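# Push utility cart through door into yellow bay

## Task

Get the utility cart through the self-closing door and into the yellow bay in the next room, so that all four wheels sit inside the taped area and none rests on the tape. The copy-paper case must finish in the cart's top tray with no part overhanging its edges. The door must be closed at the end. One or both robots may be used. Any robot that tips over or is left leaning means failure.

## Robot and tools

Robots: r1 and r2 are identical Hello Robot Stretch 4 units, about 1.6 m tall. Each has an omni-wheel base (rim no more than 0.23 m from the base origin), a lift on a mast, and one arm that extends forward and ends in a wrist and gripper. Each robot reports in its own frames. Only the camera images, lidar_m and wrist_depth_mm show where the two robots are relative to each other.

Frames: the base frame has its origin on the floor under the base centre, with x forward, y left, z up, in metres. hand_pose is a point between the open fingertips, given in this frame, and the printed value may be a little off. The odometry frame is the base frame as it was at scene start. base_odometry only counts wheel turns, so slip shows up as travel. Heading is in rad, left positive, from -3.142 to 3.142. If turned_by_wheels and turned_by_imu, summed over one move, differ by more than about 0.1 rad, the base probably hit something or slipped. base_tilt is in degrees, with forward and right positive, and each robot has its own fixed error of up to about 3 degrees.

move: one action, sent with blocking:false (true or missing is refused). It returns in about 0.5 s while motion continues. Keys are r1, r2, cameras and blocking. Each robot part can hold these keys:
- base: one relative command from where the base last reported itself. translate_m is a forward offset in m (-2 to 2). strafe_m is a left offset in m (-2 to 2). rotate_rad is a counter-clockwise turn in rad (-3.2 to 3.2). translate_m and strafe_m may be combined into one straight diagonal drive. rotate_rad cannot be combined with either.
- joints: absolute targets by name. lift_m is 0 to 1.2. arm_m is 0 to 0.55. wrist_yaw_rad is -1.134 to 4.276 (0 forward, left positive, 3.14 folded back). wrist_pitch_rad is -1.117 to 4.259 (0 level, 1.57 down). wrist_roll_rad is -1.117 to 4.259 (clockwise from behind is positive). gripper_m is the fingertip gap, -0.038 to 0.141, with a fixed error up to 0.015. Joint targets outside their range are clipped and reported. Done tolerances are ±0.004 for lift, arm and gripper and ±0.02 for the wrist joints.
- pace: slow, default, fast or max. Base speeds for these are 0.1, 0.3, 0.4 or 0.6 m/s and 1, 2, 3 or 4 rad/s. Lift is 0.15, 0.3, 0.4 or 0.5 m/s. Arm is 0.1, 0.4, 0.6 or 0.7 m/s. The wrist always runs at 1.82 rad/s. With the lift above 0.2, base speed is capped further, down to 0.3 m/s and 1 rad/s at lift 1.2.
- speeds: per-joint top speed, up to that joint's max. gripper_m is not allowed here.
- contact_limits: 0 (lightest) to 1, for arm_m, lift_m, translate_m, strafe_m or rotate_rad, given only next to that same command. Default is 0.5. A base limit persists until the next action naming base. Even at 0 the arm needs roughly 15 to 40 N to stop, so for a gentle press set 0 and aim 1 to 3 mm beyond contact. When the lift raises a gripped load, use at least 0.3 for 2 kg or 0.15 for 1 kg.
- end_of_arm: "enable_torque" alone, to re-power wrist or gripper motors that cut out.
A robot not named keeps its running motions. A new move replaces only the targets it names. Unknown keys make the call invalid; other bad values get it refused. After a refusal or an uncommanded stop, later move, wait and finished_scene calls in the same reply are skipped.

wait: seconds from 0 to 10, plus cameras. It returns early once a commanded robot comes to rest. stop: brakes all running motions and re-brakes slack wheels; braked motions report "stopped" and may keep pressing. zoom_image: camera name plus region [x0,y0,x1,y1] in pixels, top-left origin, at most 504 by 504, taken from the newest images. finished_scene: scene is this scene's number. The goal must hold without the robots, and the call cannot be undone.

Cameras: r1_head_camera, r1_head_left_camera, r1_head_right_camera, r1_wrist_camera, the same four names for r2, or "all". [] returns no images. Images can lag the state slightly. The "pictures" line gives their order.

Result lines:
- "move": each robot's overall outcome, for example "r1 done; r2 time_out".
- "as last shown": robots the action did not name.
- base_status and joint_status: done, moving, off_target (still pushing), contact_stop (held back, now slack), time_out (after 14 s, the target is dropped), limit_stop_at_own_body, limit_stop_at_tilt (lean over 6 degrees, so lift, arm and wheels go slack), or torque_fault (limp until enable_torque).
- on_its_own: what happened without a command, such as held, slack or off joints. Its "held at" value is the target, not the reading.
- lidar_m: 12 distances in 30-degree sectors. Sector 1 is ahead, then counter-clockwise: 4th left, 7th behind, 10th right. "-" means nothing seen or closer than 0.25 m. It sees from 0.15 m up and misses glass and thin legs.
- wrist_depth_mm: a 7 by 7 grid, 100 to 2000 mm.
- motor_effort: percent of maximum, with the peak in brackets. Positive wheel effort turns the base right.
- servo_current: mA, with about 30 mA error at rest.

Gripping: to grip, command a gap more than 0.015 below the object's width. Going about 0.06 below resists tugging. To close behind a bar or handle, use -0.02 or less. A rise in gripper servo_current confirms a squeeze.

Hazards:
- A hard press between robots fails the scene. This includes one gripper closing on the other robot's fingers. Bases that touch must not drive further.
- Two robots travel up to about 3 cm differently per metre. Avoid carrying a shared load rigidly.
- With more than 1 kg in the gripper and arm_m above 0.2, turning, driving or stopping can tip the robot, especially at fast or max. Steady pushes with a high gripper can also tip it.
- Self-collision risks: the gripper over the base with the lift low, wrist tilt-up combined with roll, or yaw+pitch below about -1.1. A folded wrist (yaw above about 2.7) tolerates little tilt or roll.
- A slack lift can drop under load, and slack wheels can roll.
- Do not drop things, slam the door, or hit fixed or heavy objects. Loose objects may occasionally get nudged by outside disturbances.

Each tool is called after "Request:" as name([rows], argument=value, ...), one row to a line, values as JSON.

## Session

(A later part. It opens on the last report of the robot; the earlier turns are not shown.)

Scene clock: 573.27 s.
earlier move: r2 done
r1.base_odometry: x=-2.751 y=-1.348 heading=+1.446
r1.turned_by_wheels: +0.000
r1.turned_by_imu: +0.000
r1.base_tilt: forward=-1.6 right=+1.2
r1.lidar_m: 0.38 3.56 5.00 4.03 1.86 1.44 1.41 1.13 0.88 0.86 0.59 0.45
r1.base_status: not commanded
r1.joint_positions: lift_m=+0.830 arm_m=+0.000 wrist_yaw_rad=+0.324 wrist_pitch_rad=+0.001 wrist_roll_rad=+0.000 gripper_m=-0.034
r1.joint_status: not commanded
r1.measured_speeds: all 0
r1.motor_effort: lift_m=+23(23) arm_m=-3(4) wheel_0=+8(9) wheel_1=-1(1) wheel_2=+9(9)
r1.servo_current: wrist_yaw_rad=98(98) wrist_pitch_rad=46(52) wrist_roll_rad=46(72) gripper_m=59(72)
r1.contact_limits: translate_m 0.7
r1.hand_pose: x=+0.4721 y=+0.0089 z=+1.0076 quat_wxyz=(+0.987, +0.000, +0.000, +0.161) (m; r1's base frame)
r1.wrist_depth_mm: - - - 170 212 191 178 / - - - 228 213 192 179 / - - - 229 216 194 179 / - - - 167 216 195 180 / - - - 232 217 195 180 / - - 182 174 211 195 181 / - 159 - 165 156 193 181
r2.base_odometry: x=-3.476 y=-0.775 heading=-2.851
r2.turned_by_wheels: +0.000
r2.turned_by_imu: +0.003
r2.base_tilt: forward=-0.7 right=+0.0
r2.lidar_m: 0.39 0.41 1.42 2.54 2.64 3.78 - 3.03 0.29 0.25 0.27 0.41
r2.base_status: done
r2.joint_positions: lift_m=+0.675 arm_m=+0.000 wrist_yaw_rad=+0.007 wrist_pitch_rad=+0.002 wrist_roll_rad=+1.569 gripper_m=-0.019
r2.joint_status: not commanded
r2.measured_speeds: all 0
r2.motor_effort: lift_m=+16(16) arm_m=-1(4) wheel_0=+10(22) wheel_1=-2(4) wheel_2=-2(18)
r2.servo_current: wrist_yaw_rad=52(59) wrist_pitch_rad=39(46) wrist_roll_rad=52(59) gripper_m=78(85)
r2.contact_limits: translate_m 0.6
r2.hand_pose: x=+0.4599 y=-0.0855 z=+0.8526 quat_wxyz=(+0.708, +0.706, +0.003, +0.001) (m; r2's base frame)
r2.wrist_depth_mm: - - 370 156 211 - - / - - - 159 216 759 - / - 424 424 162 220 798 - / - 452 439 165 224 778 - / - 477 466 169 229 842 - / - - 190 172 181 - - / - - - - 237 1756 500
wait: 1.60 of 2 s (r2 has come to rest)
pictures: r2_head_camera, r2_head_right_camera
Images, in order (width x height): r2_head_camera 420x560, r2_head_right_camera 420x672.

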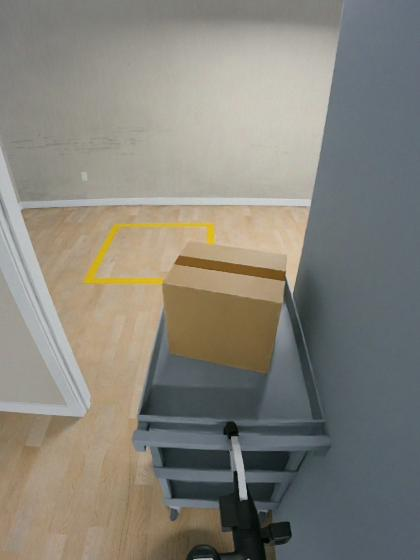

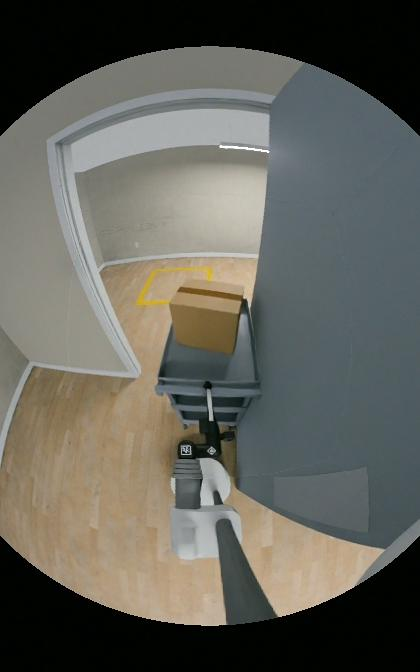

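Request:
move(blocking=false, cameras=[], r2={"base":{"rotate_rad":-0.35},"pace":"slow","contact_limits":{"rotate_rad":0.6}})

Request:
wait(seconds=1.7, cameras=["r2_head_camera","r2_head_right_camera"])

Scene clock: 586.73 s.
move: r2 moving
r1: as last shown
r1.base_tilt: forward=-1.6 right=+1.3
r1.lidar_m: 0.38 3.55 4.99 4.01 1.83 1.43 1.41 1.15 0.87 0.86 0.56 0.46
r1.servo_current: wrist_yaw_rad=65(98) wrist_pitch_rad=39(46) wrist_roll_rad=46(59) gripper_m=65(65)
r1.contact_limits: translate_m 0.7
r1.wrist_depth_mm: - - - 226 211 193 177 / - - - 226 213 191 178 / - - - 229 213 193 179 / - - - 167 215 193 179 / - - - 230 216 193 180 / - - 181 166 213 195 181 / - 148 - 177 153 192 181
r2.base_odometry: x=-3.476 y=-0.776 heading=-2.975
r2.turned_by_wheels: -0.124
r2.turned_by_imu: -0.119
r2.base_tilt: forward=-0.7 right=+0.0
r2.lidar_m: 0.39 0.42 1.26 2.55 2.61 3.38 - 3.45 2.63 0.25 0.26 0.36
r2.base_status: rotate_rad moving
r2.joint_positions: lift_m=+0.675 arm_m=+0.000 wrist_yaw_rad=+0.018 wrist_pitch_rad=+0.002 wrist_roll_rad=+1.569 gripper_m=-0.019
r2.joint_status: not commanded
r2.measured_speeds: translate_m=+0.000 strafe_m=+0.000 rotate_rad=-0.483 lift_m=+0.000 arm_m=+0.000 wrist_yaw_rad=+0.031 wrist_pitch_rad=+0.000 wrist_roll_rad=+0.000
r2.motor_effort: lift_m=+16(16) arm_m=+3(4) wheel_0=+17(17) wheel_1=+10(10) wheel_2=+19(19)
r2.servo_current: wrist_yaw_rad=98(98) wrist_pitch_rad=39(46) wrist_roll_rad=52(59) gripper_m=72(78)
r2.contact_limits: rotate_rad 0.6
r2.hand_pose: x=+0.4608 y=-0.0822 z=+0.8526 quat_wxyz=(+0.708, +0.706, +0.007, +0.006) (m; r2's base frame)
r2.wrist_depth_mm: 310 320 287 166 224 340 340 / - - - 167 226 - - / - - - 169 229 798 - / - 436 436 229 230 768 - / - 462 452 171 232 842 - / - - 191 174 180 - - / - - 492 - 236 - -
pictures: none
No camera images: "cameras" was empty.

Scene clock: 587.70 s.
earlier move: r2 done
r1.base_odometry: x=-2.751 y=-1.348 heading=+1.446
r1.turned_by_wheels: +0.000
r1.turned_by_imu: +0.000
r1.base_tilt: forward=-1.6 right=+1.2
r1.lidar_m: 0.39 3.55 4.95 4.00 1.85 1.44 1.40 1.13 0.88 0.85 0.60 0.46
r1.base_status: not commanded
r1.joint_positions: lift_m=+0.830 arm_m=+0.000 wrist_yaw_rad=+0.324 wrist_pitch_rad=+0.001 wrist_roll_rad=+0.000 gripper_m=-0.034
r1.joint_status: not commanded
r1.measured_speeds: all 0
r1.motor_effort: lift_m=+23(23) arm_m=-3(4) wheel_0=+8(9) wheel_1=-1(1) wheel_2=+9(9)
r1.servo_current: wrist_yaw_rad=72(98) wrist_pitch_rad=39(46) wrist_roll_rad=52(59) gripper_m=59(72)
r1.contact_limits: translate_m 0.7
r1.hand_pose: x=+0.4721 y=+0.0089 z=+1.0076 quat_wxyz=(+0.987, +0.000, +0.000, +0.161) (m; r1's base frame)
r1.wrist_depth_mm: - - - 170 213 191 178 / - - - 228 213 191 179 / - - - 229 216 193 179 / - - - 167 216 194 181 / - - - 231 218 195 180 / - - 182 173 212 196 181 / - 159 - 165 156 193 181
r2.base_odometry: x=-3.475 y=-0.776 heading=+3.085
r2.turned_by_wheels: -0.224
r2.turned_by_imu: -0.215
r2.base_tilt: forward=-0.7 right=+0.0
r2.lidar_m: 0.37 0.36 1.14 1.81 2.54 2.90 - 4.78 2.65 0.25 0.25 0.29
r2.base_status: done
r2.joint_positions: lift_m=+0.675 arm_m=+0.000 wrist_yaw_rad=+0.021 wrist_pitch_rad=+0.002 wrist_roll_rad=+1.569 gripper_m=-0.019
r2.joint_status: not commanded
r2.measured_speeds: all 0
r2.on_its_own: wrist_yaw_rad is at rest, and its servo_current (117 mA) is outside its rest range (0 to 104 mA)
r2.motor_effort: lift_m=+16(16) arm_m=-4(4) wheel_0=+15(20) wheel_1=+6(10) wheel_2=+12(22)
r2.servo_current: wrist_yaw_rad=117(124) wrist_pitch_rad=39(46) wrist_roll_rad=39(65) gripper_m=72(78)
r2.contact_limits: rotate_rad 0.6
r2.hand_pose: x=+0.4611 y=-0.0814 z=+0.8526 quat_wxyz=(+0.708, +0.706, +0.008, +0.006) (m; r2's base frame)
r2.wrist_depth_mm: - 112 109 115 116 115 - / 137 142 143 144 145 146 - / 198 220 207 187 189 214 216 / 307 312 320 184 243 251 252 / - - - 180 237 798 - / - 452 190 174 181 - - / - 424 421 - 225 - -
wait: 0.97 of 1.7 s (r2 has come to rest)
pictures: r2_head_camera, r2_head_right_camera
Images, in order (width x height): r2_head_camera 420x560, r2_head_right_camera 420x672.

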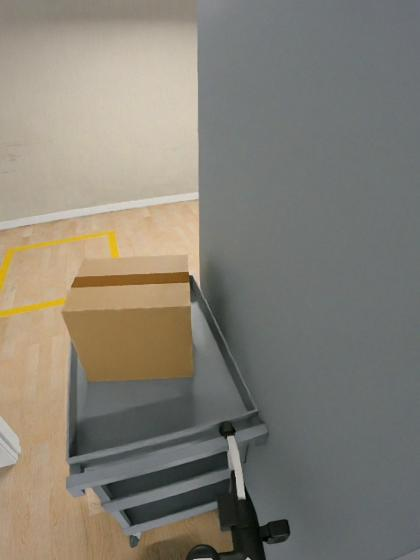

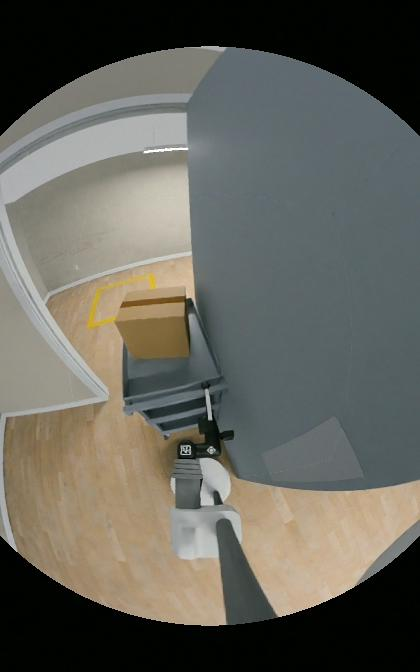

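Request:
move(blocking=false, cameras=[], r2={"base":{"translate_m":0.37,"strafe_m":0.16},"contact_limits":{"translate_m":0.6}})

Request:
wait(seconds=2.5, cameras=["r2_head_camera","r2_head_right_camera"])

Scene clock: 601.33 s.
move: r2 moving
r1: as last shown
r1.turned_by_imu: -0.001
r1.lidar_m: 0.38 3.56 4.99 4.02 1.82 1.44 1.40 1.14 0.86 0.85 0.58 0.46
r1.motor_effort: lift_m=+23(23) arm_m=-4(4) wheel_0=+8(9) wheel_1=-1(1) wheel_2=+9(9)
r1.servo_current: wrist_yaw_rad=85(98) wrist_pitch_rad=39(46) wrist_roll_rad=39(59) gripper_m=59(65)
r1.contact_limits: translate_m 0.7
r1.wrist_depth_mm: - - - 227 212 193 177 / - - - 227 213 192 178 / - - - 229 213 193 179 / - - - 167 216 194 180 / - - - 231 216 195 180 / - - 181 166 213 195 181 / - 154 - 173 154 191 181
r2.base_odometry: x=-3.507 y=-0.787 heading=+3.085
r2.turned_by_wheels: +0.000
r2.turned_by_imu: +0.002
r2.base_tilt: forward=-0.8 right=+0.1
r2.lidar_m: 0.36 0.35 1.11 1.75 2.52 2.90 - 4.79 2.67 0.25 0.25 0.31
r2.base_status: translate_m moving; strafe_m moving
r2.joint_positions: lift_m=+0.675 arm_m=+0.000 wrist_yaw_rad=-0.003 wrist_pitch_rad=+0.002 wrist_roll_rad=+1.569 gripper_m=-0.019
r2.joint_status: not commanded
r2.measured_speeds: translate_m=+0.121 strafe_m=+0.051 rotate_rad=-0.006 lift_m=+0.000 arm_m=+0.000 wrist_yaw_rad=-0.022 wrist_pitch_rad=+0.000 wrist_roll_rad=+0.000
r2.motor_effort: lift_m=+16(16) arm_m=+2(4) wheel_0=+9(17) wheel_1=+13(13) wheel_2=-21(21)
r2.servo_current: wrist_yaw_rad=46(124) wrist_pitch_rad=46(46) wrist_roll_rad=52(52) gripper_m=78(85)
r2.contact_limits: translate_m 0.6
r2.hand_pose: x=+0.4590 y=-0.0882 z=+0.8526 quat_wxyz=(+0.708, +0.706, +0.000, -0.002) (m; r2's base frame)
r2.wrist_depth_mm: - 104 105 106 107 107 - / 125 128 123 137 131 124 - / 173 175 177 180 180 181 182 / 272 276 279 185 234 249 248 / - - - 180 236 741 - / - - 190 170 180 798 - / - 407 407 - 220 - -
pictures: none
No camera images: "cameras" was empty.

Scene clock: 603.57 s.
earlier move: r2 done
r1.base_odometry: x=-2.751 y=-1.348 heading=+1.446
r1.turned_by_wheels: +0.000
r1.turned_by_imu: +0.000
r1.base_tilt: forward=-1.5 right=+1.2
r1.lidar_m: 0.39 3.54 4.98 4.02 1.84 1.46 1.41 1.14 0.89 0.85 0.58 0.46
r1.base_status: not commanded
r1.joint_positions: lift_m=+0.830 arm_m=+0.000 wrist_yaw_rad=+0.324 wrist_pitch_rad=+0.001 wrist_roll_rad=+0.000 gripper_m=-0.034
r1.joint_status: not commanded
r1.measured_speeds: all 0
r1.motor_effort: lift_m=+23(23) arm_m=-4(4) wheel_0=+8(9) wheel_1=-1(1) wheel_2=+9(9)
r1.servo_current: wrist_yaw_rad=72(111) wrist_pitch_rad=46(46) wrist_roll_rad=26(65) gripper_m=59(65)
r1.contact_limits: translate_m 0.7
r1.hand_pose: x=+0.4721 y=+0.0089 z=+1.0076 quat_wxyz=(+0.987, +0.000, +0.000, +0.161) (m; r1's base frame)
r1.wrist_depth_mm: - - - 168 213 191 178 / - - - 229 214 192 179 / - - - 229 215 196 180 / - - - 176 216 193 181 / - - - 174 217 195 181 / - - 182 171 212 196 181 / - 153 - 165 157 193 182
r2.base_odometry: x=-3.854 y=-0.914 heading=+3.085
r2.turned_by_wheels: +0.000
r2.turned_by_imu: -0.001
r2.base_tilt: forward=-0.6 right=+0.1
r2.lidar_m: 0.36 0.36 0.83 1.06 2.49 2.83 - 5.26 0.37 0.30 0.27 0.36
r2.base_status: done
r2.joint_positions: lift_m=+0.675 arm_m=+0.000 wrist_yaw_rad=-0.005 wrist_pitch_rad=+0.002 wrist_roll_rad=+1.569 gripper_m=-0.019
r2.joint_status: not commanded
r2.measured_speeds: all 0
r2.motor_effort: lift_m=+16(16) arm_m=+4(4) wheel_0=+3(17) wheel_1=+2(14) wheel_2=-4(24)
r2.servo_current: wrist_yaw_rad=59(124) wrist_pitch_rad=39(52) wrist_roll_rad=39(59) gripper_m=72(85)
r2.contact_limits: translate_m 0.6
r2.hand_pose: x=+0.4589 y=-0.0887 z=+0.8526 quat_wxyz=(+0.708, +0.706, -0.001, -0.002) (m; r2's base frame)
r2.wrist_depth_mm: 182 186 181 183 183 183 190 / 226 229 232 235 236 236 236 / 312 317 322 184 282 304 304 / - - - 182 240 249 248 / - - - 178 235 809 - / - 424 188 172 180 - - / - 424 424 - 224 - -
wait: 2.23 of 2.5 s (r2 has come to rest)
pictures: r2_head_camera, r2_head_right_camera
Images, in order (width x height): r2_head_camera 420x560, r2_head_right_camera 420x672.

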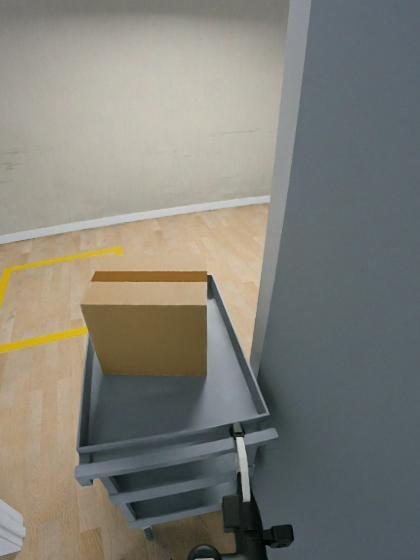

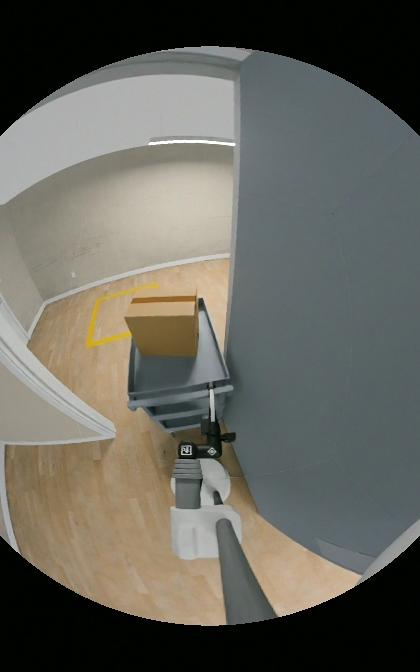

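Request:
move(blocking=false, r2={"base":{"translate_m":0.3,"strafe_m":0.12}}, cameras=[])

Request:
wait(seconds=4, cameras=["r2_head_camera","r2_head_left_camera","r2_head_right_camera"])

Scene clock: 620.33 s.
move: r2 moving
r1: as last shown
r1.turned_by_imu: -0.001
r1.lidar_m: 0.37 3.56 4.99 4.07 1.81 1.44 1.40 1.14 0.87 0.85 0.60 0.45
r1.motor_effort: lift_m=+23(23) arm_m=-3(4) wheel_0=+8(9) wheel_1=-1(1) wheel_2=+9(9)
r1.servo_current: wrist_yaw_rad=91(104) wrist_pitch_rad=39(46) wrist_roll_rad=59(59) gripper_m=59(65)
r1.contact_limits: translate_m 0.7
r1.wrist_depth_mm: - - - 168 213 192 178 / - - - 229 214 192 179 / - - - 229 215 196 179 / - - - 176 216 195 181 / - - - 173 217 195 181 / - - 182 171 211 196 181 / - 153 - 165 157 193 182
r2.base_odometry: x=-3.886 y=-0.925 heading=+3.085
r2.turned_by_wheels: +0.000
r2.turned_by_imu: +0.002
r2.base_tilt: forward=-0.7 right=+0.1
r2.lidar_m: 0.36 0.37 0.81 1.00 2.50 2.85 - 5.29 0.36 0.31 0.29 0.35
r2.base_status: translate_m moving; strafe_m moving
r2.joint_positions: lift_m=+0.675 arm_m=+0.000 wrist_yaw_rad=-0.006 wrist_pitch_rad=+0.002 wrist_roll_rad=+1.569 gripper_m=-0.019
r2.joint_status: not commanded
r2.measured_speeds: translate_m=+0.123 strafe_m=+0.049 rotate_rad=-0.002 lift_m=+0.000 arm_m=+0.000 wrist_yaw_rad=+0.000 wrist_pitch_rad=+0.000 wrist_roll_rad=+0.000
r2.motor_effort: lift_m=+16(16) arm_m=+4(4) wheel_0=+3(6) wheel_1=+9(10) wheel_2=-19(20)
r2.servo_current: wrist_yaw_rad=52(65) wrist_pitch_rad=39(46) wrist_roll_rad=46(59) gripper_m=72(78)
r2.hand_pose: x=+0.4587 y=-0.0892 z=+0.8526 quat_wxyz=(+0.708, +0.706, -0.001, -0.003) (m; r2's base frame)
r2.wrist_depth_mm: 182 187 182 183 183 183 191 / 225 227 233 234 235 235 235 / 307 314 315 185 279 300 300 / - - - 182 241 249 249 / - - - 178 234 768 - / - 433 187 171 181 798 - / - - 421 - 222 - -
pictures: none
No camera images: "cameras" was empty.

Scene clock: 622.30 s.
earlier move: r2 done
r1.base_odometry: x=-2.751 y=-1.348 heading=+1.446
r1.turned_by_wheels: +0.000
r1.turned_by_imu: +0.000
r1.base_tilt: forward=-1.5 right=+1.2
r1.lidar_m: 0.39 3.57 4.98 4.03 1.85 1.42 1.41 1.15 0.88 0.85 0.59 0.46
r1.base_status: not commanded
r1.joint_positions: lift_m=+0.830 arm_m=+0.000 wrist_yaw_rad=+0.324 wrist_pitch_rad=+0.001 wrist_roll_rad=+0.000 gripper_m=-0.034
r1.joint_status: not commanded
r1.measured_speeds: all 0
r1.motor_effort: lift_m=+23(23) arm_m=-3(4) wheel_0=+8(9) wheel_1=-1(1) wheel_2=+9(9)
r1.servo_current: wrist_yaw_rad=78(104) wrist_pitch_rad=46(46) wrist_roll_rad=59(59) gripper_m=65(72)
r1.contact_limits: translate_m 0.7
r1.hand_pose: x=+0.4721 y=+0.0089 z=+1.0076 quat_wxyz=(+0.987, +0.000, +0.000, +0.161) (m; r1's base frame)
r1.wrist_depth_mm: - - - 168 213 191 178 / - - - 229 216 192 179 / - - - 230 215 196 180 / - - - 176 216 195 181 / - - - 173 217 195 182 / - - 182 171 212 196 182 / - 153 - 164 157 193 182
r2.base_odometry: x=-4.160 y=-1.017 heading=+3.086
r2.turned_by_wheels: +0.001
r2.turned_by_imu: +0.000
r2.base_tilt: forward=-0.7 right=+0.1
r2.lidar_m: 0.39 0.41 2.93 0.63 2.46 2.82 - 0.72 0.40 0.35 0.35 0.42
r2.base_status: done
r2.joint_positions: lift_m=+0.675 arm_m=+0.000 wrist_yaw_rad=-0.001 wrist_pitch_rad=+0.002 wrist_roll_rad=+1.569 gripper_m=-0.019
r2.joint_status: not commanded
r2.measured_speeds: all 0
r2.motor_effort: lift_m=+16(16) arm_m=+4(4) wheel_0=+5(8) wheel_1=+2(11) wheel_2=-3(20)
r2.servo_current: wrist_yaw_rad=59(72) wrist_pitch_rad=39(52) wrist_roll_rad=46(59) gripper_m=72(85)
r2.hand_pose: x=+0.4591 y=-0.0878 z=+0.8526 quat_wxyz=(+0.708, +0.706, +0.000, -0.001) (m; r2's base frame)
r2.wrist_depth_mm: - - - - - 1708 1160 / - - - - - 1708 1182 / - - - 177 242 1537 1205 / - - - 176 235 241 - / - - 525 174 232 831 - / - 433 188 172 180 - - / - - 439 - 229 - -
wait: 1.97 of 4 s (r2 has come to rest)
pictures: r2_head_camera, r2_head_left_camera, r2_head_right_camera
Images, in order (width x height): r2_head_camera 420x560, r2_head_left_camera 420x672, r2_head_right_camera 420x672.

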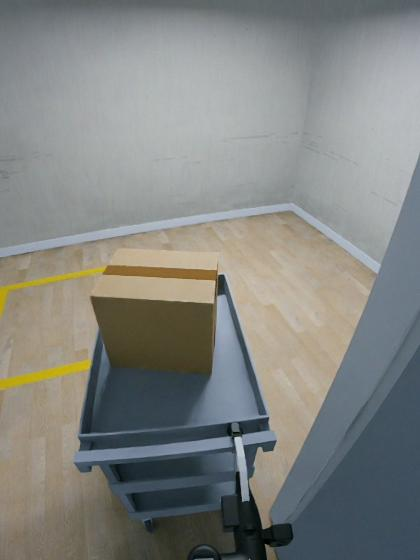

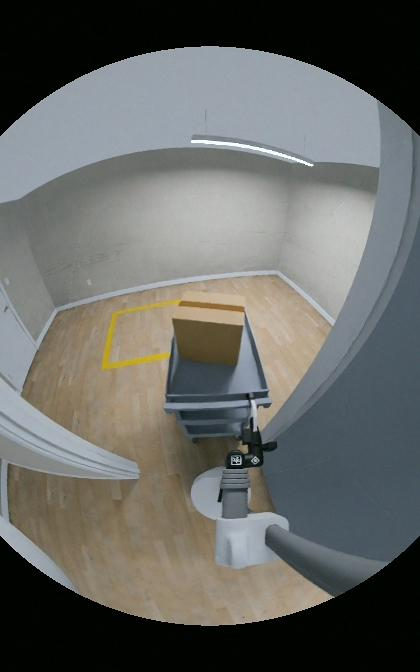

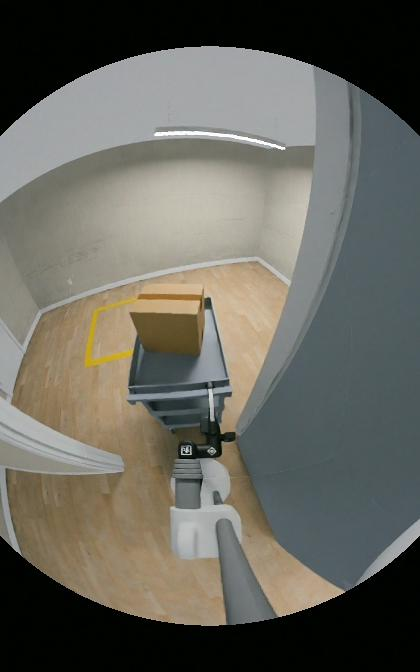

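Request:
move(blocking=false, r2={"base":{"translate_m":0.36,"strafe_m":0.09}}, cameras=[])

Request:
wait(seconds=4, cameras=["r2_head_camera","r2_head_right_camera"])

Scene clock: 640.80 s.
move: r2 moving
r1: as last shown
r1.turned_by_imu: -0.001
r1.base_tilt: forward=-1.6 right=+1.2
r1.lidar_m: 0.39 3.57 4.99 4.03 1.84 1.42 1.39 1.15 0.89 0.86 0.59 0.45
r1.servo_current: wrist_yaw_rad=78(85) wrist_pitch_rad=46(46) wrist_roll_rad=52(52) gripper_m=59(65)
r1.contact_limits: translate_m 0.7
r1.wrist_depth_mm: - - - 168 213 191 178 / - - - 229 214 191 179 / - - - 230 216 196 180 / - - - 176 216 195 181 / - - - 173 217 195 181 / - - 183 171 211 196 182 / - 153 - 165 157 193 182
r2.base_odometry: x=-4.192 y=-1.023 heading=+3.085
r2.turned_by_wheels: +0.000
r2.turned_by_imu: +0.002
r2.base_tilt: forward=-0.7 right=+0.1
r2.lidar_m: 0.38 0.38 2.96 0.63 2.48 2.79 - 0.75 0.40 0.35 0.34 0.45
r2.base_status: translate_m moving; strafe_m moving
r2.joint_positions: lift_m=+0.675 arm_m=+0.000 wrist_yaw_rad=-0.004 wrist_pitch_rad=+0.002 wrist_roll_rad=+1.569 gripper_m=-0.019
r2.joint_status: not commanded
r2.measured_speeds: translate_m=+0.122 strafe_m=+0.032 rotate_rad=-0.003 lift_m=+0.000 arm_m=+0.000 wrist_yaw_rad=+0.000 wrist_pitch_rad=+0.000 wrist_roll_rad=+0.000
r2.motor_effort: lift_m=+16(16) arm_m=+4(4) wheel_0=+4(12) wheel_1=+10(10) wheel_2=-17(19)
r2.servo_current: wrist_yaw_rad=52(59) wrist_pitch_rad=39(46) wrist_roll_rad=46(52) gripper_m=78(85)
r2.hand_pose: x=+0.4589 y=-0.0887 z=+0.8526 quat_wxyz=(+0.708, +0.706, -0.001, -0.002) (m; r2's base frame)
r2.wrist_depth_mm: - - - - - 1708 1182 / - - - - - 1756 1160 / - - - 180 179 1618 1182 / - - - 197 236 244 243 / - - 564 174 233 809 - / - 427 187 171 181 - - / - - 433 - 226 - -
pictures: none
No camera images: "cameras" was empty.

Scene clock: 643.00 s.
earlier move: r2 done
r1.base_odometry: x=-2.751 y=-1.348 heading=+1.446
r1.turned_by_wheels: +0.000
r1.turned_by_imu: +0.000
r1.base_tilt: forward=-1.6 right=+1.2
r1.lidar_m: 0.37 3.54 5.00 4.05 1.84 1.42 1.39 1.16 0.86 0.87 0.58 0.45
r1.base_status: not commanded
r1.joint_positions: lift_m=+0.830 arm_m=+0.000 wrist_yaw_rad=+0.324 wrist_pitch_rad=+0.001 wrist_roll_rad=+0.000 gripper_m=-0.034
r1.joint_status: not commanded
r1.measured_speeds: all 0
r1.motor_effort: lift_m=+23(23) arm_m=-4(4) wheel_0=+8(9) wheel_1=-1(1) wheel_2=+9(9)
r1.servo_current: wrist_yaw_rad=98(98) wrist_pitch_rad=39(46) wrist_roll_rad=59(65) gripper_m=65(65)
r1.contact_limits: translate_m 0.7
r1.hand_pose: x=+0.4721 y=+0.0089 z=+1.0076 quat_wxyz=(+0.987, +0.000, +0.000, +0.161) (m; r1's base frame)
r1.wrist_depth_mm: - - - 168 213 191 179 / - - - 229 213 192 179 / - - - 229 215 195 180 / - - - 176 217 195 181 / - - - 174 218 195 181 / - - 183 172 211 196 182 / - 152 - 165 157 193 182
r2.base_odometry: x=-4.524 y=-1.087 heading=+3.086
r2.turned_by_wheels: +0.001
r2.turned_by_imu: +0.000
r2.base_tilt: forward=-0.7 right=+0.1
r2.lidar_m: 0.35 0.39 2.95 2.50 0.59 2.84 - 0.74 0.42 0.36 0.38 0.43
r2.base_status: done
r2.joint_positions: lift_m=+0.675 arm_m=+0.000 wrist_yaw_rad=-0.003 wrist_pitch_rad=+0.002 wrist_roll_rad=+1.569 gripper_m=-0.019
r2.joint_status: not commanded
r2.measured_speeds: all 0
r2.motor_effort: lift_m=+16(16) arm_m=+4(4) wheel_0=+4(12) wheel_1=+2(11) wheel_2=-3(20)
r2.servo_current: wrist_yaw_rad=46(59) wrist_pitch_rad=39(52) wrist_roll_rad=46(65) gripper_m=72(85)
r2.hand_pose: x=+0.4590 y=-0.0883 z=+0.8526 quat_wxyz=(+0.708, +0.706, +0.000, -0.002) (m; r2's base frame)
r2.wrist_depth_mm: - - - - - 1708 1160 / - - - - - 1708 1182 / - - - 178 178 1618 1205 / - - - 196 236 243 - / - - 530 174 234 820 - / - 433 188 172 179 - - / - - 439 - - - -
wait: 2.20 of 4 s (r2 has come to rest)
pictures: r2_head_camera, r2_head_right_camera
Images, in order (width x height): r2_head_camera 420x560, r2_head_right_camera 420x672.

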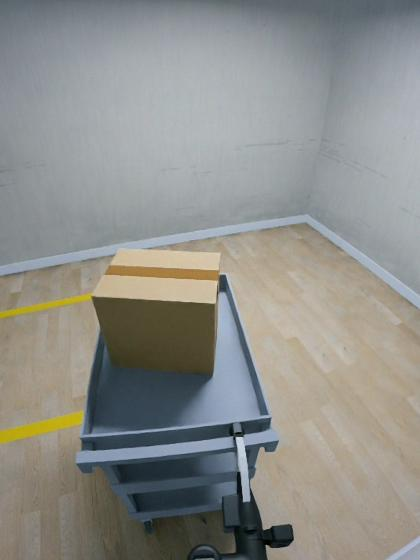

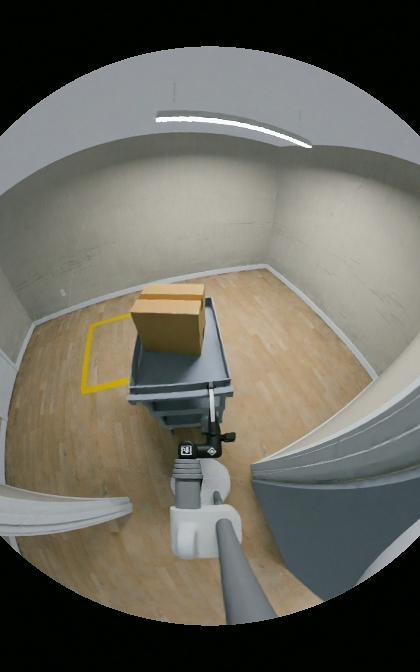

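Request:
move(blocking=false, r2={"base":{"translate_m":0.36,"strafe_m":0.03}}, cameras=[])

Request:
wait(seconds=4, cameras=["r2_head_camera","r2_head_right_camera"])

Scene clock: 653.23 s.
move: r2 moving
r1: as last shown
r1.turned_by_imu: -0.001
r1.lidar_m: 0.39 3.57 4.99 4.05 1.85 1.43 1.41 1.14 0.89 0.86 0.57 0.47
r1.motor_effort: lift_m=+23(23) arm_m=-3(4) wheel_0=+8(9) wheel_1=-1(1) wheel_2=+9(9)
r1.servo_current: wrist_yaw_rad=85(117) wrist_pitch_rad=39(46) wrist_roll_rad=59(59) gripper_m=65(65)
r1.contact_limits: translate_m 0.7
r1.wrist_depth_mm: - - - 168 213 191 178 / - - - 228 214 193 179 / - - - 230 216 196 180 / - - - 176 216 195 181 / - - - 173 218 195 182 / - - 182 172 212 195 182 / - 152 - 165 157 193 182
r2.base_odometry: x=-4.556 y=-1.088 heading=+3.086
r2.turned_by_wheels: +0.000
r2.turned_by_imu: +0.001
r2.base_tilt: forward=-0.7 right=+0.1
r2.lidar_m: 0.37 0.38 2.99 2.50 0.62 2.84 - 0.68 0.40 0.37 2.27 0.43
r2.base_status: translate_m moving; strafe_m moving
r2.joint_positions: lift_m=+0.675 arm_m=+0.000 wrist_yaw_rad=-0.003 wrist_pitch_rad=+0.002 wrist_roll_rad=+1.569 gripper_m=-0.019
r2.joint_status: not commanded
r2.measured_speeds: translate_m=+0.123 strafe_m=+0.010 rotate_rad=+0.009 lift_m=+0.000 arm_m=+0.000 wrist_yaw_rad=+0.000 wrist_pitch_rad=+0.000 wrist_roll_rad=+0.000
r2.motor_effort: lift_m=+16(16) arm_m=+4(4) wheel_0=+6(10) wheel_1=+7(10) wheel_2=-16(20)
r2.servo_current: wrist_yaw_rad=46(59) wrist_pitch_rad=39(46) wrist_roll_rad=33(59) gripper_m=72(78)
r2.hand_pose: x=+0.4590 y=-0.0884 z=+0.8526 quat_wxyz=(+0.708, +0.706, +0.000, -0.002) (m; r2's base frame)
r2.wrist_depth_mm: - - - - - 1661 1182 / - - - - - 1708 1160 / - - - 178 179 1576 1182 / - - - 196 237 243 243 / - - 549 174 233 820 - / - 427 188 172 179 - - / - - 436 - - - -
pictures: none
No camera images: "cameras" was empty.

Scene clock: 655.43 s.
earlier move: r2 done
r1.base_odometry: x=-2.751 y=-1.348 heading=+1.446
r1.turned_by_wheels: +0.000
r1.turned_by_imu: +0.000
r1.base_tilt: forward=-1.6 right=+1.2
r1.lidar_m: 0.40 3.57 4.97 4.03 1.83 1.43 1.41 1.14 0.86 0.85 0.57 0.46
r1.base_status: not commanded
r1.joint_positions: lift_m=+0.830 arm_m=+0.000 wrist_yaw_rad=+0.324 wrist_pitch_rad=+0.001 wrist_roll_rad=+0.000 gripper_m=-0.034
r1.joint_status: not commanded
r1.measured_speeds: all 0
r1.motor_effort: lift_m=+23(23) arm_m=-3(4) wheel_0=+8(9) wheel_1=-1(1) wheel_2=+9(9)
r1.servo_current: wrist_yaw_rad=78(117) wrist_pitch_rad=39(46) wrist_roll_rad=52(72) gripper_m=65(72)
r1.contact_limits: translate_m 0.7
r1.hand_pose: x=+0.4721 y=+0.0089 z=+1.0076 quat_wxyz=(+0.987, +0.000, +0.000, +0.161) (m; r1's base frame)
r1.wrist_depth_mm: - - - 168 213 191 178 / - - - 229 215 192 178 / - - - 229 216 196 180 / - - - 176 216 195 181 / - - - 173 218 195 181 / - - 182 171 212 196 182 / - 153 - 165 157 193 182
r2.base_odometry: x=-4.885 y=-1.097 heading=+3.087
r2.turned_by_wheels: +0.001
r2.turned_by_imu: +0.002
r2.base_tilt: forward=-0.7 right=+0.0
r2.lidar_m: 0.36 0.36 2.78 2.56 0.80 0.78 - 0.58 0.46 0.68 2.17 0.42
r2.base_status: done
r2.joint_positions: lift_m=+0.675 arm_m=+0.000 wrist_yaw_rad=+0.001 wrist_pitch_rad=+0.002 wrist_roll_rad=+1.569 gripper_m=-0.019
r2.joint_status: not commanded
r2.measured_speeds: all 0
r2.motor_effort: lift_m=+16(16) arm_m=+4(5) wheel_0=+5(10) wheel_1=+5(10) wheel_2=-2(20)
r2.servo_current: wrist_yaw_rad=52(65) wrist_pitch_rad=39(46) wrist_roll_rad=39(65) gripper_m=78(78)
r2.hand_pose: x=+0.4594 y=-0.0871 z=+0.8526 quat_wxyz=(+0.708, +0.706, +0.001, -0.001) (m; r2's base frame)
r2.wrist_depth_mm: - - - - - 1708 1160 / - - - - - 1708 1182 / - - - 182 249 1618 1182 / - - - 181 238 247 247 / - - 621 177 235 - - / - 427 189 172 180 - - / - 433 433 - - - -
wait: 2.20 of 4 s (r2 has come to rest)
pictures: r2_head_camera, r2_head_right_camera
Images, in order (width x height): r2_head_camera 420x560, r2_head_right_camera 420x672.

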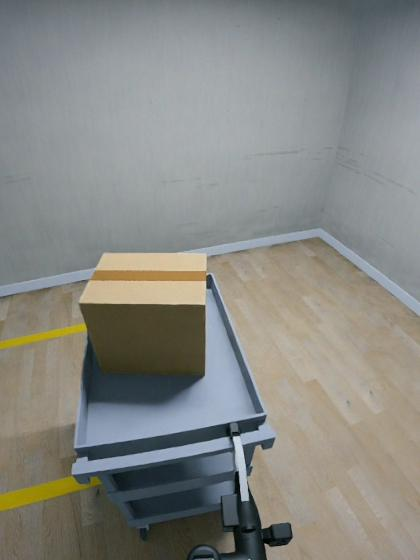

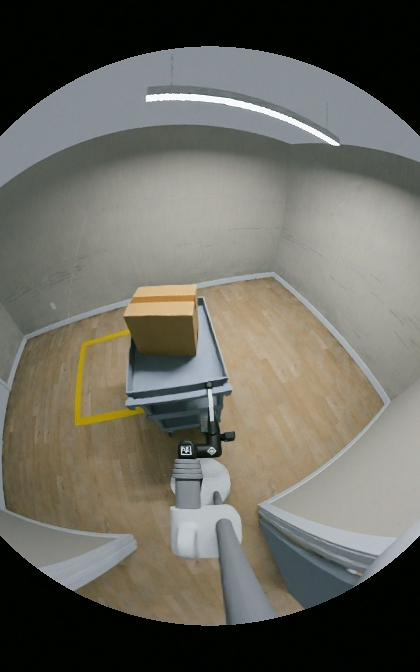

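Request:
move(blocking=false, r2={"base":{"strafe_m":-0.32,"translate_m":0.04}}, cameras=[])

Request:
wait(seconds=4, cameras=[])

Request:
move(blocking=false, r2={"base":{"rotate_rad":0.2},"pace":"slow"}, cameras=[])

Request:
wait(seconds=3, cameras=["r2_head_camera","r2_head_right_camera"])

Scene clock: 666.23 s.
move: r2 moving
r1: as last shown
r1.turned_by_imu: -0.001
r1.lidar_m: 0.39 3.57 4.98 4.02 1.82 1.43 1.41 1.16 0.87 0.85 0.59 0.46
r1.motor_effort: lift_m=+23(23) arm_m=-4(4) wheel_0=+8(9) wheel_1=-1(1) wheel_2=+9(9)
r1.servo_current: wrist_yaw_rad=78(98) wrist_pitch_rad=39(52) wrist_roll_rad=46(78) gripper_m=52(65)
r1.contact_limits: translate_m 0.7
r1.wrist_depth_mm: - - - 168 213 192 178 / - - - 229 215 193 179 / - - - 230 215 195 180 / - - - 176 216 195 181 / - - - 174 218 195 181 / - - 182 171 212 196 182 / - 153 - 164 157 193 182
r2.base_odometry: x=-4.888 y=-1.063 heading=+3.087
r2.turned_by_wheels: +0.001
r2.turned_by_imu: +0.003
r2.base_tilt: forward=-0.7 right=+0.1
r2.lidar_m: 0.36 0.38 2.79 2.61 0.84 0.83 - 0.53 0.43 0.68 2.14 0.46
r2.base_status: translate_m moving; strafe_m moving
r2.joint_positions: lift_m=+0.675 arm_m=+0.000 wrist_yaw_rad=+0.010 wrist_pitch_rad=+0.002 wrist_roll_rad=+1.569 gripper_m=-0.019
r2.joint_status: not commanded
r2.measured_speeds: translate_m=+0.017 strafe_m=-0.131 rotate_rad=+0.005 lift_m=+0.000 arm_m=+0.000 wrist_yaw_rad=+0.012 wrist_pitch_rad=+0.000 wrist_roll_rad=+0.000
r2.motor_effort: lift_m=+16(16) arm_m=+4(4) wheel_0=+22(22) wheel_1=-9(9) wheel_2=-1(7)
r2.servo_current: wrist_yaw_rad=59(72) wrist_pitch_rad=46(46) wrist_roll_rad=52(52) gripper_m=78(78)
r2.hand_pose: x=+0.4601 y=-0.0845 z=+0.8526 quat_wxyz=(+0.708, +0.706, +0.004, +0.003) (m; r2's base frame)
r2.wrist_depth_mm: - - - - - 1708 1182 / - - - - - 1708 1160 / - - - 183 - 1756 1182 / - - - 181 240 248 247 / - - 640 178 236 - - / - 427 189 173 179 - - / - 430 427 - - - -
pictures: none
No camera images: "cameras" was empty.

Scene clock: 668.20 s.
earlier move: r2 done
r1.base_odometry: x=-2.751 y=-1.348 heading=+1.446
r1.turned_by_wheels: +0.000
r1.turned_by_imu: +0.000
r1.base_tilt: forward=-1.6 right=+1.3
r1.lidar_m: 0.39 3.56 4.97 4.07 1.86 1.43 1.41 1.14 0.89 0.85 0.59 0.47
r1.base_status: not commanded
r1.joint_positions: lift_m=+0.830 arm_m=+0.000 wrist_yaw_rad=+0.324 wrist_pitch_rad=+0.001 wrist_roll_rad=+0.000 gripper_m=-0.034
r1.joint_status: not commanded
r1.measured_speeds: all 0
r1.motor_effort: lift_m=+23(23) arm_m=-3(4) wheel_0=+8(9) wheel_1=-1(1) wheel_2=+9(9)
r1.servo_current: wrist_yaw_rad=78(98) wrist_pitch_rad=46(52) wrist_roll_rad=52(78) gripper_m=65(72)
r1.contact_limits: translate_m 0.7
r1.hand_pose: x=+0.4721 y=+0.0089 z=+1.0076 quat_wxyz=(+0.987, +0.000, +0.000, +0.161) (m; r1's base frame)
r1.wrist_depth_mm: - - - 169 213 191 178 / - - - 229 214 193 179 / - - - 230 215 196 179 / - - - 176 216 194 181 / - - - 173 217 195 180 / - - 182 171 212 195 182 / - 152 - 165 157 193 182
r2.base_odometry: x=-4.908 y=-0.775 heading=+3.086
r2.turned_by_wheels: -0.001
r2.turned_by_imu: +0.002
r2.base_tilt: forward=-0.7 right=+0.1
r2.lidar_m: 0.27 0.25 0.28 2.89 1.07 3.27 0.42 0.26 0.34 0.59 1.85 0.48
r2.base_status: done
r2.joint_positions: lift_m=+0.675 arm_m=+0.000 wrist_yaw_rad=+0.011 wrist_pitch_rad=+0.002 wrist_roll_rad=+1.569 gripper_m=-0.019
r2.joint_status: not commanded
r2.measured_speeds: all 0
r2.motor_effort: lift_m=+16(16) arm_m=-4(4) wheel_0=+2(22) wheel_1=-3(12) wheel_2=-4(7)
r2.servo_current: wrist_yaw_rad=85(85) wrist_pitch_rad=39(46) wrist_roll_rad=52(59) gripper_m=72(78)
r2.hand_pose: x=+0.4603 y=-0.0842 z=+0.8526 quat_wxyz=(+0.708, +0.706, +0.005, +0.003) (m; r2's base frame)
r2.wrist_depth_mm: - - - - - 1661 1160 / - - - - - 1708 1160 / - - - - - 1708 1182 / - - - 212 270 1499 1138 / - - - 190 253 1499 1118 / - - 189 170 179 1576 530 / - - - - - - -
wait: 1.97 of 4 s (r2 has come to rest)
pictures: none
No camera images: "cameras" was empty.

Scene clock: 668.70 s.
move: r2 moving
r1: as last shown
r1.base_tilt: forward=-1.6 right=+1.2
r1.lidar_m: 0.40 3.55 4.95 4.02 1.83 1.42 1.40 1.15 0.87 0.86 0.60 0.47
r1.servo_current: wrist_yaw_rad=85(98) wrist_pitch_rad=46(52) wrist_roll_rad=46(59) gripper_m=65(65)
r1.contact_limits: translate_m 0.7
r1.wrist_depth_mm: - - - 168 213 191 178 / - - - 228 215 192 179 / - - - 230 215 196 180 / - - - 176 216 195 181 / - - - 173 217 195 181 / - - 183 171 212 196 182 / - 153 - 165 157 193 182
r2.base_odometry: x=-4.907 y=-0.775 heading=-3.076
r2.turned_by_wheels: +0.121
r2.turned_by_imu: +0.114
r2.base_tilt: forward=-0.7 right=+0.1
r2.lidar_m: 0.29 0.27 3.05 2.89 1.06 3.53 0.29 0.26 0.38 0.72 1.87 0.45
r2.base_status: rotate_rad moving
r2.joint_positions: lift_m=+0.675 arm_m=+0.000 wrist_yaw_rad=-0.019 wrist_pitch_rad=+0.002 wrist_roll_rad=+1.569 gripper_m=-0.019
r2.joint_status: not commanded
r2.measured_speeds: translate_m=-0.005 strafe_m=+0.001 rotate_rad=+0.418 lift_m=+0.000 arm_m=+0.000 wrist_yaw_rad=-0.062 wrist_pitch_rad=+0.000 wrist_roll_rad=+0.000
r2.motor_effort: lift_m=+16(16) arm_m=-2(4) wheel_0=-10(16) wheel_1=-7(10) wheel_2=-22(22)
r2.servo_current: wrist_yaw_rad=104(104) wrist_pitch_rad=39(46) wrist_roll_rad=52(52) gripper_m=78(78)
r2.hand_pose: x=+0.4576 y=-0.0929 z=+0.8526 quat_wxyz=(+0.708, +0.706, -0.006, -0.008) (m; r2's base frame)
r2.wrist_depth_mm: - - - - - 1708 1160 / - - - - - 1708 1182 / - - - 215 - 1708 1182 / - - - 203 260 271 270 / - - - 183 246 1618 1205 / - - 186 166 179 1576 - / - - - - 208 - -
pictures: none
No camera images: "cameras" was empty.

Scene clock: 669.47 s.
earlier move: r2 done
r1.base_odometry: x=-2.751 y=-1.348 heading=+1.446
r1.turned_by_wheels: +0.000
r1.turned_by_imu: +0.000
r1.base_tilt: forward=-1.6 right=+1.2
r1.lidar_m: 0.37 3.57 4.99 4.01 1.85 1.42 1.39 1.14 0.88 0.86 0.61 0.46
r1.base_status: not commanded
r1.joint_positions: lift_m=+0.830 arm_m=+0.000 wrist_yaw_rad=+0.324 wrist_pitch_rad=+0.001 wrist_roll_rad=+0.000 gripper_m=-0.034
r1.joint_status: not commanded
r1.measured_speeds: all 0
r1.motor_effort: lift_m=+23(23) arm_m=-4(4) wheel_0=+8(9) wheel_1=-1(1) wheel_2=+9(9)
r1.servo_current: wrist_yaw_rad=91(98) wrist_pitch_rad=39(52) wrist_roll_rad=46(65) gripper_m=65(65)
r1.contact_limits: translate_m 0.7
r1.hand_pose: x=+0.4721 y=+0.0089 z=+1.0076 quat_wxyz=(+0.987, +0.000, +0.000, +0.161) (m; r1's base frame)
r1.wrist_depth_mm: - - - 168 213 191 178 / - - - 228 215 192 179 / - - - 229 216 196 179 / - - - 176 217 195 181 / - - - 173 217 195 181 / - - 182 171 212 195 182 / - 153 - 165 157 193 182
r2.base_odometry: x=-4.908 y=-0.775 heading=-2.998
r2.turned_by_wheels: +0.078
r2.turned_by_imu: +0.066
r2.base_tilt: forward=-0.6 right=+0.1
r2.lidar_m: 0.33 0.31 3.10 2.20 1.04 3.72 0.28 0.30 0.37 0.86 1.89 0.47
r2.base_status: done
r2.joint_positions: lift_m=+0.675 arm_m=+0.000 wrist_yaw_rad=+0.001 wrist_pitch_rad=+0.002 wrist_roll_rad=+1.569 gripper_m=-0.019
r2.joint_status: not commanded
r2.measured_speeds: all 0
r2.motor_effort: lift_m=+16(16) arm_m=+4(4) wheel_0=-2(16) wheel_1=-3(10) wheel_2=-3(23)
r2.servo_current: wrist_yaw_rad=39(117) wrist_pitch_rad=39(46) wrist_roll_rad=52(59) gripper_m=72(78)
r2.hand_pose: x=+0.4593 y=-0.0871 z=+0.8526 quat_wxyz=(+0.708, +0.707, +0.001, -0.001) (m; r2's base frame)
r2.wrist_depth_mm: - - - - - 1661 1182 / - - - - - 1661 1182 / - - - 202 - 1708 1182 / - - - 195 254 264 262 / - - - 183 239 1756 559 / - - 188 170 179 - - / - 402 399 - - - -
wait: 0.77 of 3 s (r2 has come to rest)
pictures: r2_head_camera, r2_head_right_camera
Images, in order (width x height): r2_head_camera 420x560, r2_head_right_camera 420x672.

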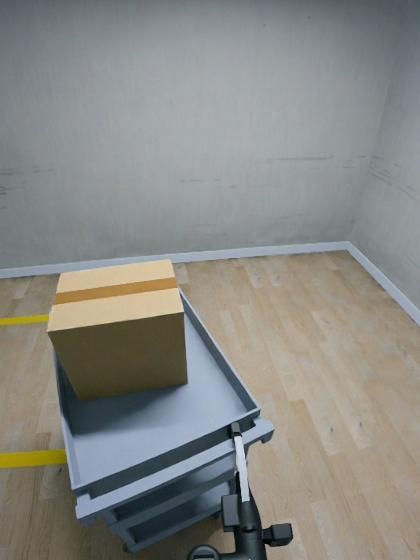

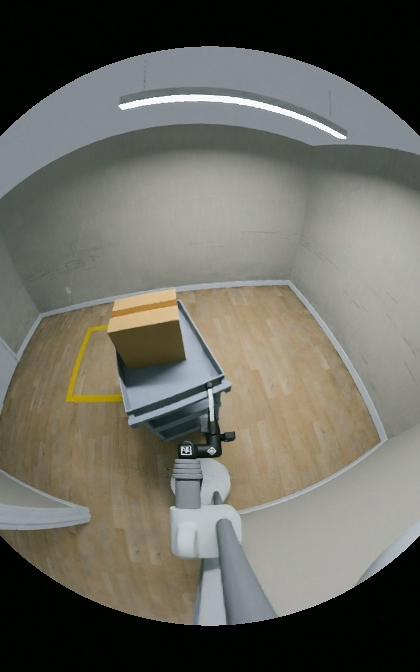

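Request:
move(blocking=false, r2={"base":{"strafe_m":-0.3,"translate_m":0.1}}, cameras=[])

Request:
wait(seconds=4, cameras=[])

Request:
move(blocking=false, r2={"base":{"rotate_rad":0.5},"pace":"slow"}, cameras=[])

Request:
wait(seconds=4, cameras=["r2_head_camera","r2_head_left_camera"])

Scene clock: 684.97 s.
move: r2 moving
r1: as last shown
r1.turned_by_imu: -0.001
r1.lidar_m: 0.39 3.55 4.99 4.05 1.82 1.46 1.41 1.14 0.88 0.86 0.59 0.44
r1.motor_effort: lift_m=+23(23) arm_m=-3(4) wheel_0=+8(9) wheel_1=-1(1) wheel_2=+9(9)
r1.servo_current: wrist_yaw_rad=78(98) wrist_pitch_rad=46(46) wrist_roll_rad=52(65) gripper_m=65(72)
r1.contact_limits: translate_m 0.7
r1.wrist_depth_mm: - - - 168 213 191 178 / - - - 229 214 192 179 / - - - 229 215 196 179 / - - - 176 216 195 180 / - - - 173 218 195 181 / - - 183 171 212 195 181 / - 153 - 165 157 193 182
r2.base_odometry: x=-4.922 y=-0.747 heading=-2.997
r2.turned_by_wheels: +0.001
r2.turned_by_imu: +0.003
r2.base_tilt: forward=-0.7 right=+0.1
r2.lidar_m: 0.35 0.30 3.12 2.17 1.10 3.74 0.28 0.30 0.41 0.88 1.86 0.45
r2.base_status: translate_m moving; strafe_m moving
r2.joint_positions: lift_m=+0.675 arm_m=+0.000 wrist_yaw_rad=+0.010 wrist_pitch_rad=+0.002 wrist_roll_rad=+1.569 gripper_m=-0.019
r2.joint_status: not commanded
r2.measured_speeds: translate_m=+0.041 strafe_m=-0.117 rotate_rad=+0.008 lift_m=+0.000 arm_m=+0.000 wrist_yaw_rad=+0.035 wrist_pitch_rad=+0.000 wrist_roll_rad=+0.000
r2.motor_effort: lift_m=+16(16) arm_m=+4(4) wheel_0=+16(17) wheel_1=-7(10) wheel_2=-3(7)
r2.servo_current: wrist_yaw_rad=65(65) wrist_pitch_rad=46(46) wrist_roll_rad=52(52) gripper_m=72(78)
r2.hand_pose: x=+0.4601 y=-0.0846 z=+0.8526 quat_wxyz=(+0.708, +0.706, +0.004, +0.003) (m; r2's base frame)
r2.wrist_depth_mm: - - - - - 1708 1160 / - - - - - 1708 1182 / - - - 204 - 1708 1182 / - - - 196 255 262 260 / - - - 185 243 1808 559 / - - 191 172 179 - - / - 399 399 - - - -
pictures: none
No camera images: "cameras" was empty.

Scene clock: 687.00 s.
earlier move: r2 done
r1.base_odometry: x=-2.751 y=-1.348 heading=+1.446
r1.turned_by_wheels: +0.000
r1.turned_by_imu: +0.000
r1.base_tilt: forward=-1.6 right=+1.2
r1.lidar_m: 0.37 3.54 4.99 4.03 1.82 1.44 1.39 1.16 0.88 0.85 0.58 0.47
r1.base_status: not commanded
r1.joint_positions: lift_m=+0.830 arm_m=+0.000 wrist_yaw_rad=+0.324 wrist_pitch_rad=+0.001 wrist_roll_rad=+0.000 gripper_m=-0.034
r1.joint_status: not commanded
r1.measured_speeds: all 0
r1.motor_effort: lift_m=+23(23) arm_m=-3(4) wheel_0=+8(9) wheel_1=-1(1) wheel_2=+9(9)
r1.servo_current: wrist_yaw_rad=72(98) wrist_pitch_rad=39(46) wrist_roll_rad=46(65) gripper_m=65(72)
r1.contact_limits: translate_m 0.7
r1.hand_pose: x=+0.4721 y=+0.0089 z=+1.0076 quat_wxyz=(+0.987, +0.000, +0.000, +0.161) (m; r1's base frame)
r1.wrist_depth_mm: - - - 168 213 193 178 / - - - 228 214 192 179 / - - - 230 215 196 179 / - - - 176 216 194 180 / - - - 173 218 195 181 / - - 183 171 212 196 182 / - 153 - 165 157 192 182
r2.base_odometry: x=-5.050 y=-0.493 heading=-2.998
r2.turned_by_wheels: -0.001
r2.turned_by_imu: +0.002
r2.base_tilt: forward=-0.7 right=+0.1
r2.lidar_m: 0.26 0.25 0.25 2.55 1.37 0.38 0.35 0.35 0.48 1.04 1.57 0.45
r2.base_status: done
r2.joint_positions: lift_m=+0.675 arm_m=+0.000 wrist_yaw_rad=+0.011 wrist_pitch_rad=+0.002 wrist_roll_rad=+1.569 gripper_m=-0.019
r2.joint_status: not commanded
r2.measured_speeds: all 0
r2.motor_effort: lift_m=+16(16) arm_m=-4(4) wheel_0=+2(21) wheel_1=-2(10) wheel_2=-4(7)
r2.servo_current: wrist_yaw_rad=72(91) wrist_pitch_rad=39(46) wrist_roll_rad=39(59) gripper_m=78(78)
r2.hand_pose: x=+0.4602 y=-0.0843 z=+0.8526 quat_wxyz=(+0.708, +0.706, +0.005, +0.003) (m; r2's base frame)
r2.wrist_depth_mm: - - - - - 1708 1138 / - - - - - 1661 1182 / - - - - - 1756 1182 / - - - 222 - 1708 1182 / - - - 193 262 274 273 / - - 187 165 178 1618 1182 / - - - - 205 - -
wait: 2.03 of 4 s (r2 has come to rest)
pictures: none
No camera images: "cameras" was empty.

Scene clock: 687.50 s.
move: r2 moving
r1: as last shown
r1.base_tilt: forward=-1.5 right=+1.2
r1.lidar_m: 0.37 3.57 4.98 4.00 1.83 1.43 1.40 1.15 0.87 0.86 0.59 0.46
r1.servo_current: wrist_yaw_rad=72(98) wrist_pitch_rad=46(46) wrist_roll_rad=52(65) gripper_m=65(65)
r1.contact_limits: translate_m 0.7
r1.wrist_depth_mm: - - - 168 214 191 178 / - - - 228 214 192 179 / - - - 230 215 196 180 / - - - 176 216 195 181 / - - - 173 218 195 181 / - - 182 171 212 196 181 / - 153 - 165 158 194 182
r2.base_odometry: x=-5.049 y=-0.493 heading=-2.874
r2.turned_by_wheels: +0.124
r2.turned_by_imu: +0.114
r2.base_tilt: forward=-0.7 right=+0.1
r2.lidar_m: 0.25 0.25 3.32 1.40 1.38 0.38 0.35 0.37 0.54 1.51 1.64 0.48
r2.base_status: rotate_rad moving
r2.joint_positions: lift_m=+0.675 arm_m=+0.000 wrist_yaw_rad=-0.019 wrist_pitch_rad=+0.002 wrist_roll_rad=+1.569 gripper_m=-0.019
r2.joint_status: not commanded
r2.measured_speeds: translate_m=-0.005 strafe_m=+0.003 rotate_rad=+0.483 lift_m=+0.000 arm_m=+0.000 wrist_yaw_rad=-0.059 wrist_pitch_rad=+0.000 wrist_roll_rad=+0.000
r2.motor_effort: lift_m=+16(16) arm_m=-2(4) wheel_0=-10(14) wheel_1=-10(11) wheel_2=-23(23)
r2.servo_current: wrist_yaw_rad=104(104) wrist_pitch_rad=33(46) wrist_roll_rad=39(59) gripper_m=72(78)
r2.hand_pose: x=+0.4575 y=-0.0930 z=+0.8526 quat_wxyz=(+0.708, +0.707, -0.006, -0.008) (m; r2's base frame)
r2.wrist_depth_mm: - - - - - 1661 1160 / - - - - - 1756 1182 / - - - 234 - 1756 1182 / - - - 213 273 1661 1205 / - - - 180 252 273 276 / - - 187 162 179 1661 1281 / - - - - 200 1708 -
pictures: none
No camera images: "cameras" was empty.

Scene clock: 688.80 s.
earlier move: r2 done
r1.base_odometry: x=-2.751 y=-1.348 heading=+1.446
r1.turned_by_wheels: +0.000
r1.turned_by_imu: +0.000
r1.base_tilt: forward=-1.6 right=+1.2
r1.lidar_m: 0.38 3.56 5.00 4.00 1.83 1.41 1.40 1.15 0.87 0.85 0.59 0.46
r1.base_status: not commanded
r1.joint_positions: lift_m=+0.830 arm_m=+0.000 wrist_yaw_rad=+0.324 wrist_pitch_rad=+0.001 wrist_roll_rad=+0.000 gripper_m=-0.034
r1.joint_status: not commanded
r1.measured_speeds: all 0
r1.motor_effort: lift_m=+23(23) arm_m=-3(4) wheel_0=+8(9) wheel_1=-1(1) wheel_2=+9(9)
r1.servo_current: wrist_yaw_rad=91(98) wrist_pitch_rad=39(52) wrist_roll_rad=39(65) gripper_m=65(65)
r1.contact_limits: translate_m 0.7
r1.hand_pose: x=+0.4721 y=+0.0089 z=+1.0076 quat_wxyz=(+0.987, +0.000, +0.000, +0.161) (m; r1's base frame)
r1.wrist_depth_mm: - - - 168 213 191 178 / - - - 229 214 193 179 / - - - 230 216 195 179 / - - - 176 216 195 181 / - - - 173 218 195 181 / - - 182 171 211 196 182 / - 153 - 164 157 193 182
r2.base_odometry: x=-5.050 y=-0.493 heading=-2.499
r2.turned_by_wheels: +0.375
r2.turned_by_imu: +0.305
r2.base_tilt: forward=-0.7 right=+0.0
r2.lidar_m: 0.33 0.32 3.22 1.39 0.41 0.36 0.38 0.47 0.85 1.53 1.84 0.48
r2.base_status: done
r2.joint_positions: lift_m=+0.675 arm_m=+0.000 wrist_yaw_rad=+0.000 wrist_pitch_rad=+0.002 wrist_roll_rad=+1.569 gripper_m=-0.019
r2.joint_status: not commanded
r2.measured_speeds: all 0
r2.motor_effort: lift_m=+16(16) arm_m=-3(4) wheel_0=-4(18) wheel_1=-5(12) wheel_2=-3(25)
r2.servo_current: wrist_yaw_rad=46(137) wrist_pitch_rad=46(46) wrist_roll_rad=39(59) gripper_m=72(85)
r2.hand_pose: x=+0.4593 y=-0.0873 z=+0.8526 quat_wxyz=(+0.708, +0.707, +0.001, -0.001) (m; r2's base frame)
r2.wrist_depth_mm: - - - - - 1708 1160 / - - - - - 1708 1160 / - - - 202 - 1708 1182 / - - - 194 259 266 264 / - - - 183 240 1756 - / - - 188 171 180 - - / - 404 402 - 217 - -
wait: 1.30 of 4 s (r2 has come to rest)
pictures: r2_head_camera, r2_head_left_camera
Images, in order (width x height): r2_head_camera 420x560, r2_head_left_camera 420x672.

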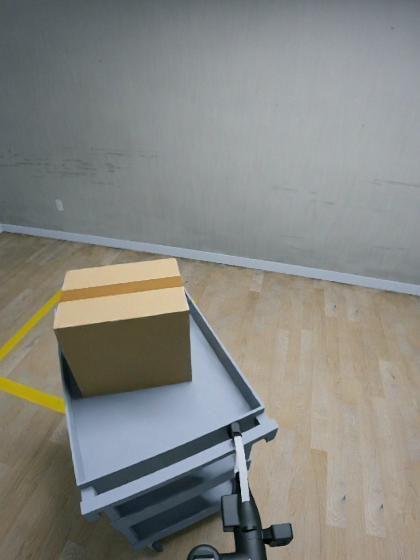

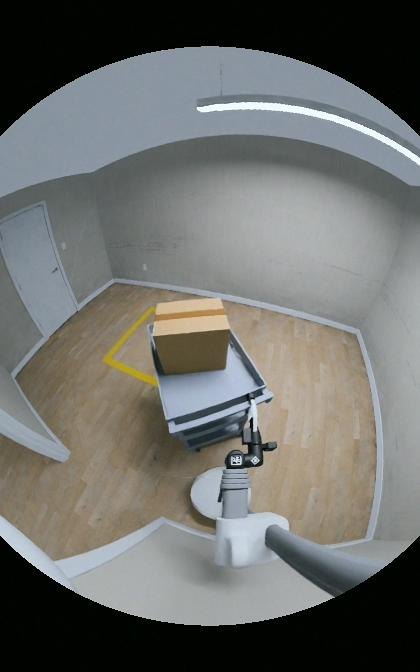

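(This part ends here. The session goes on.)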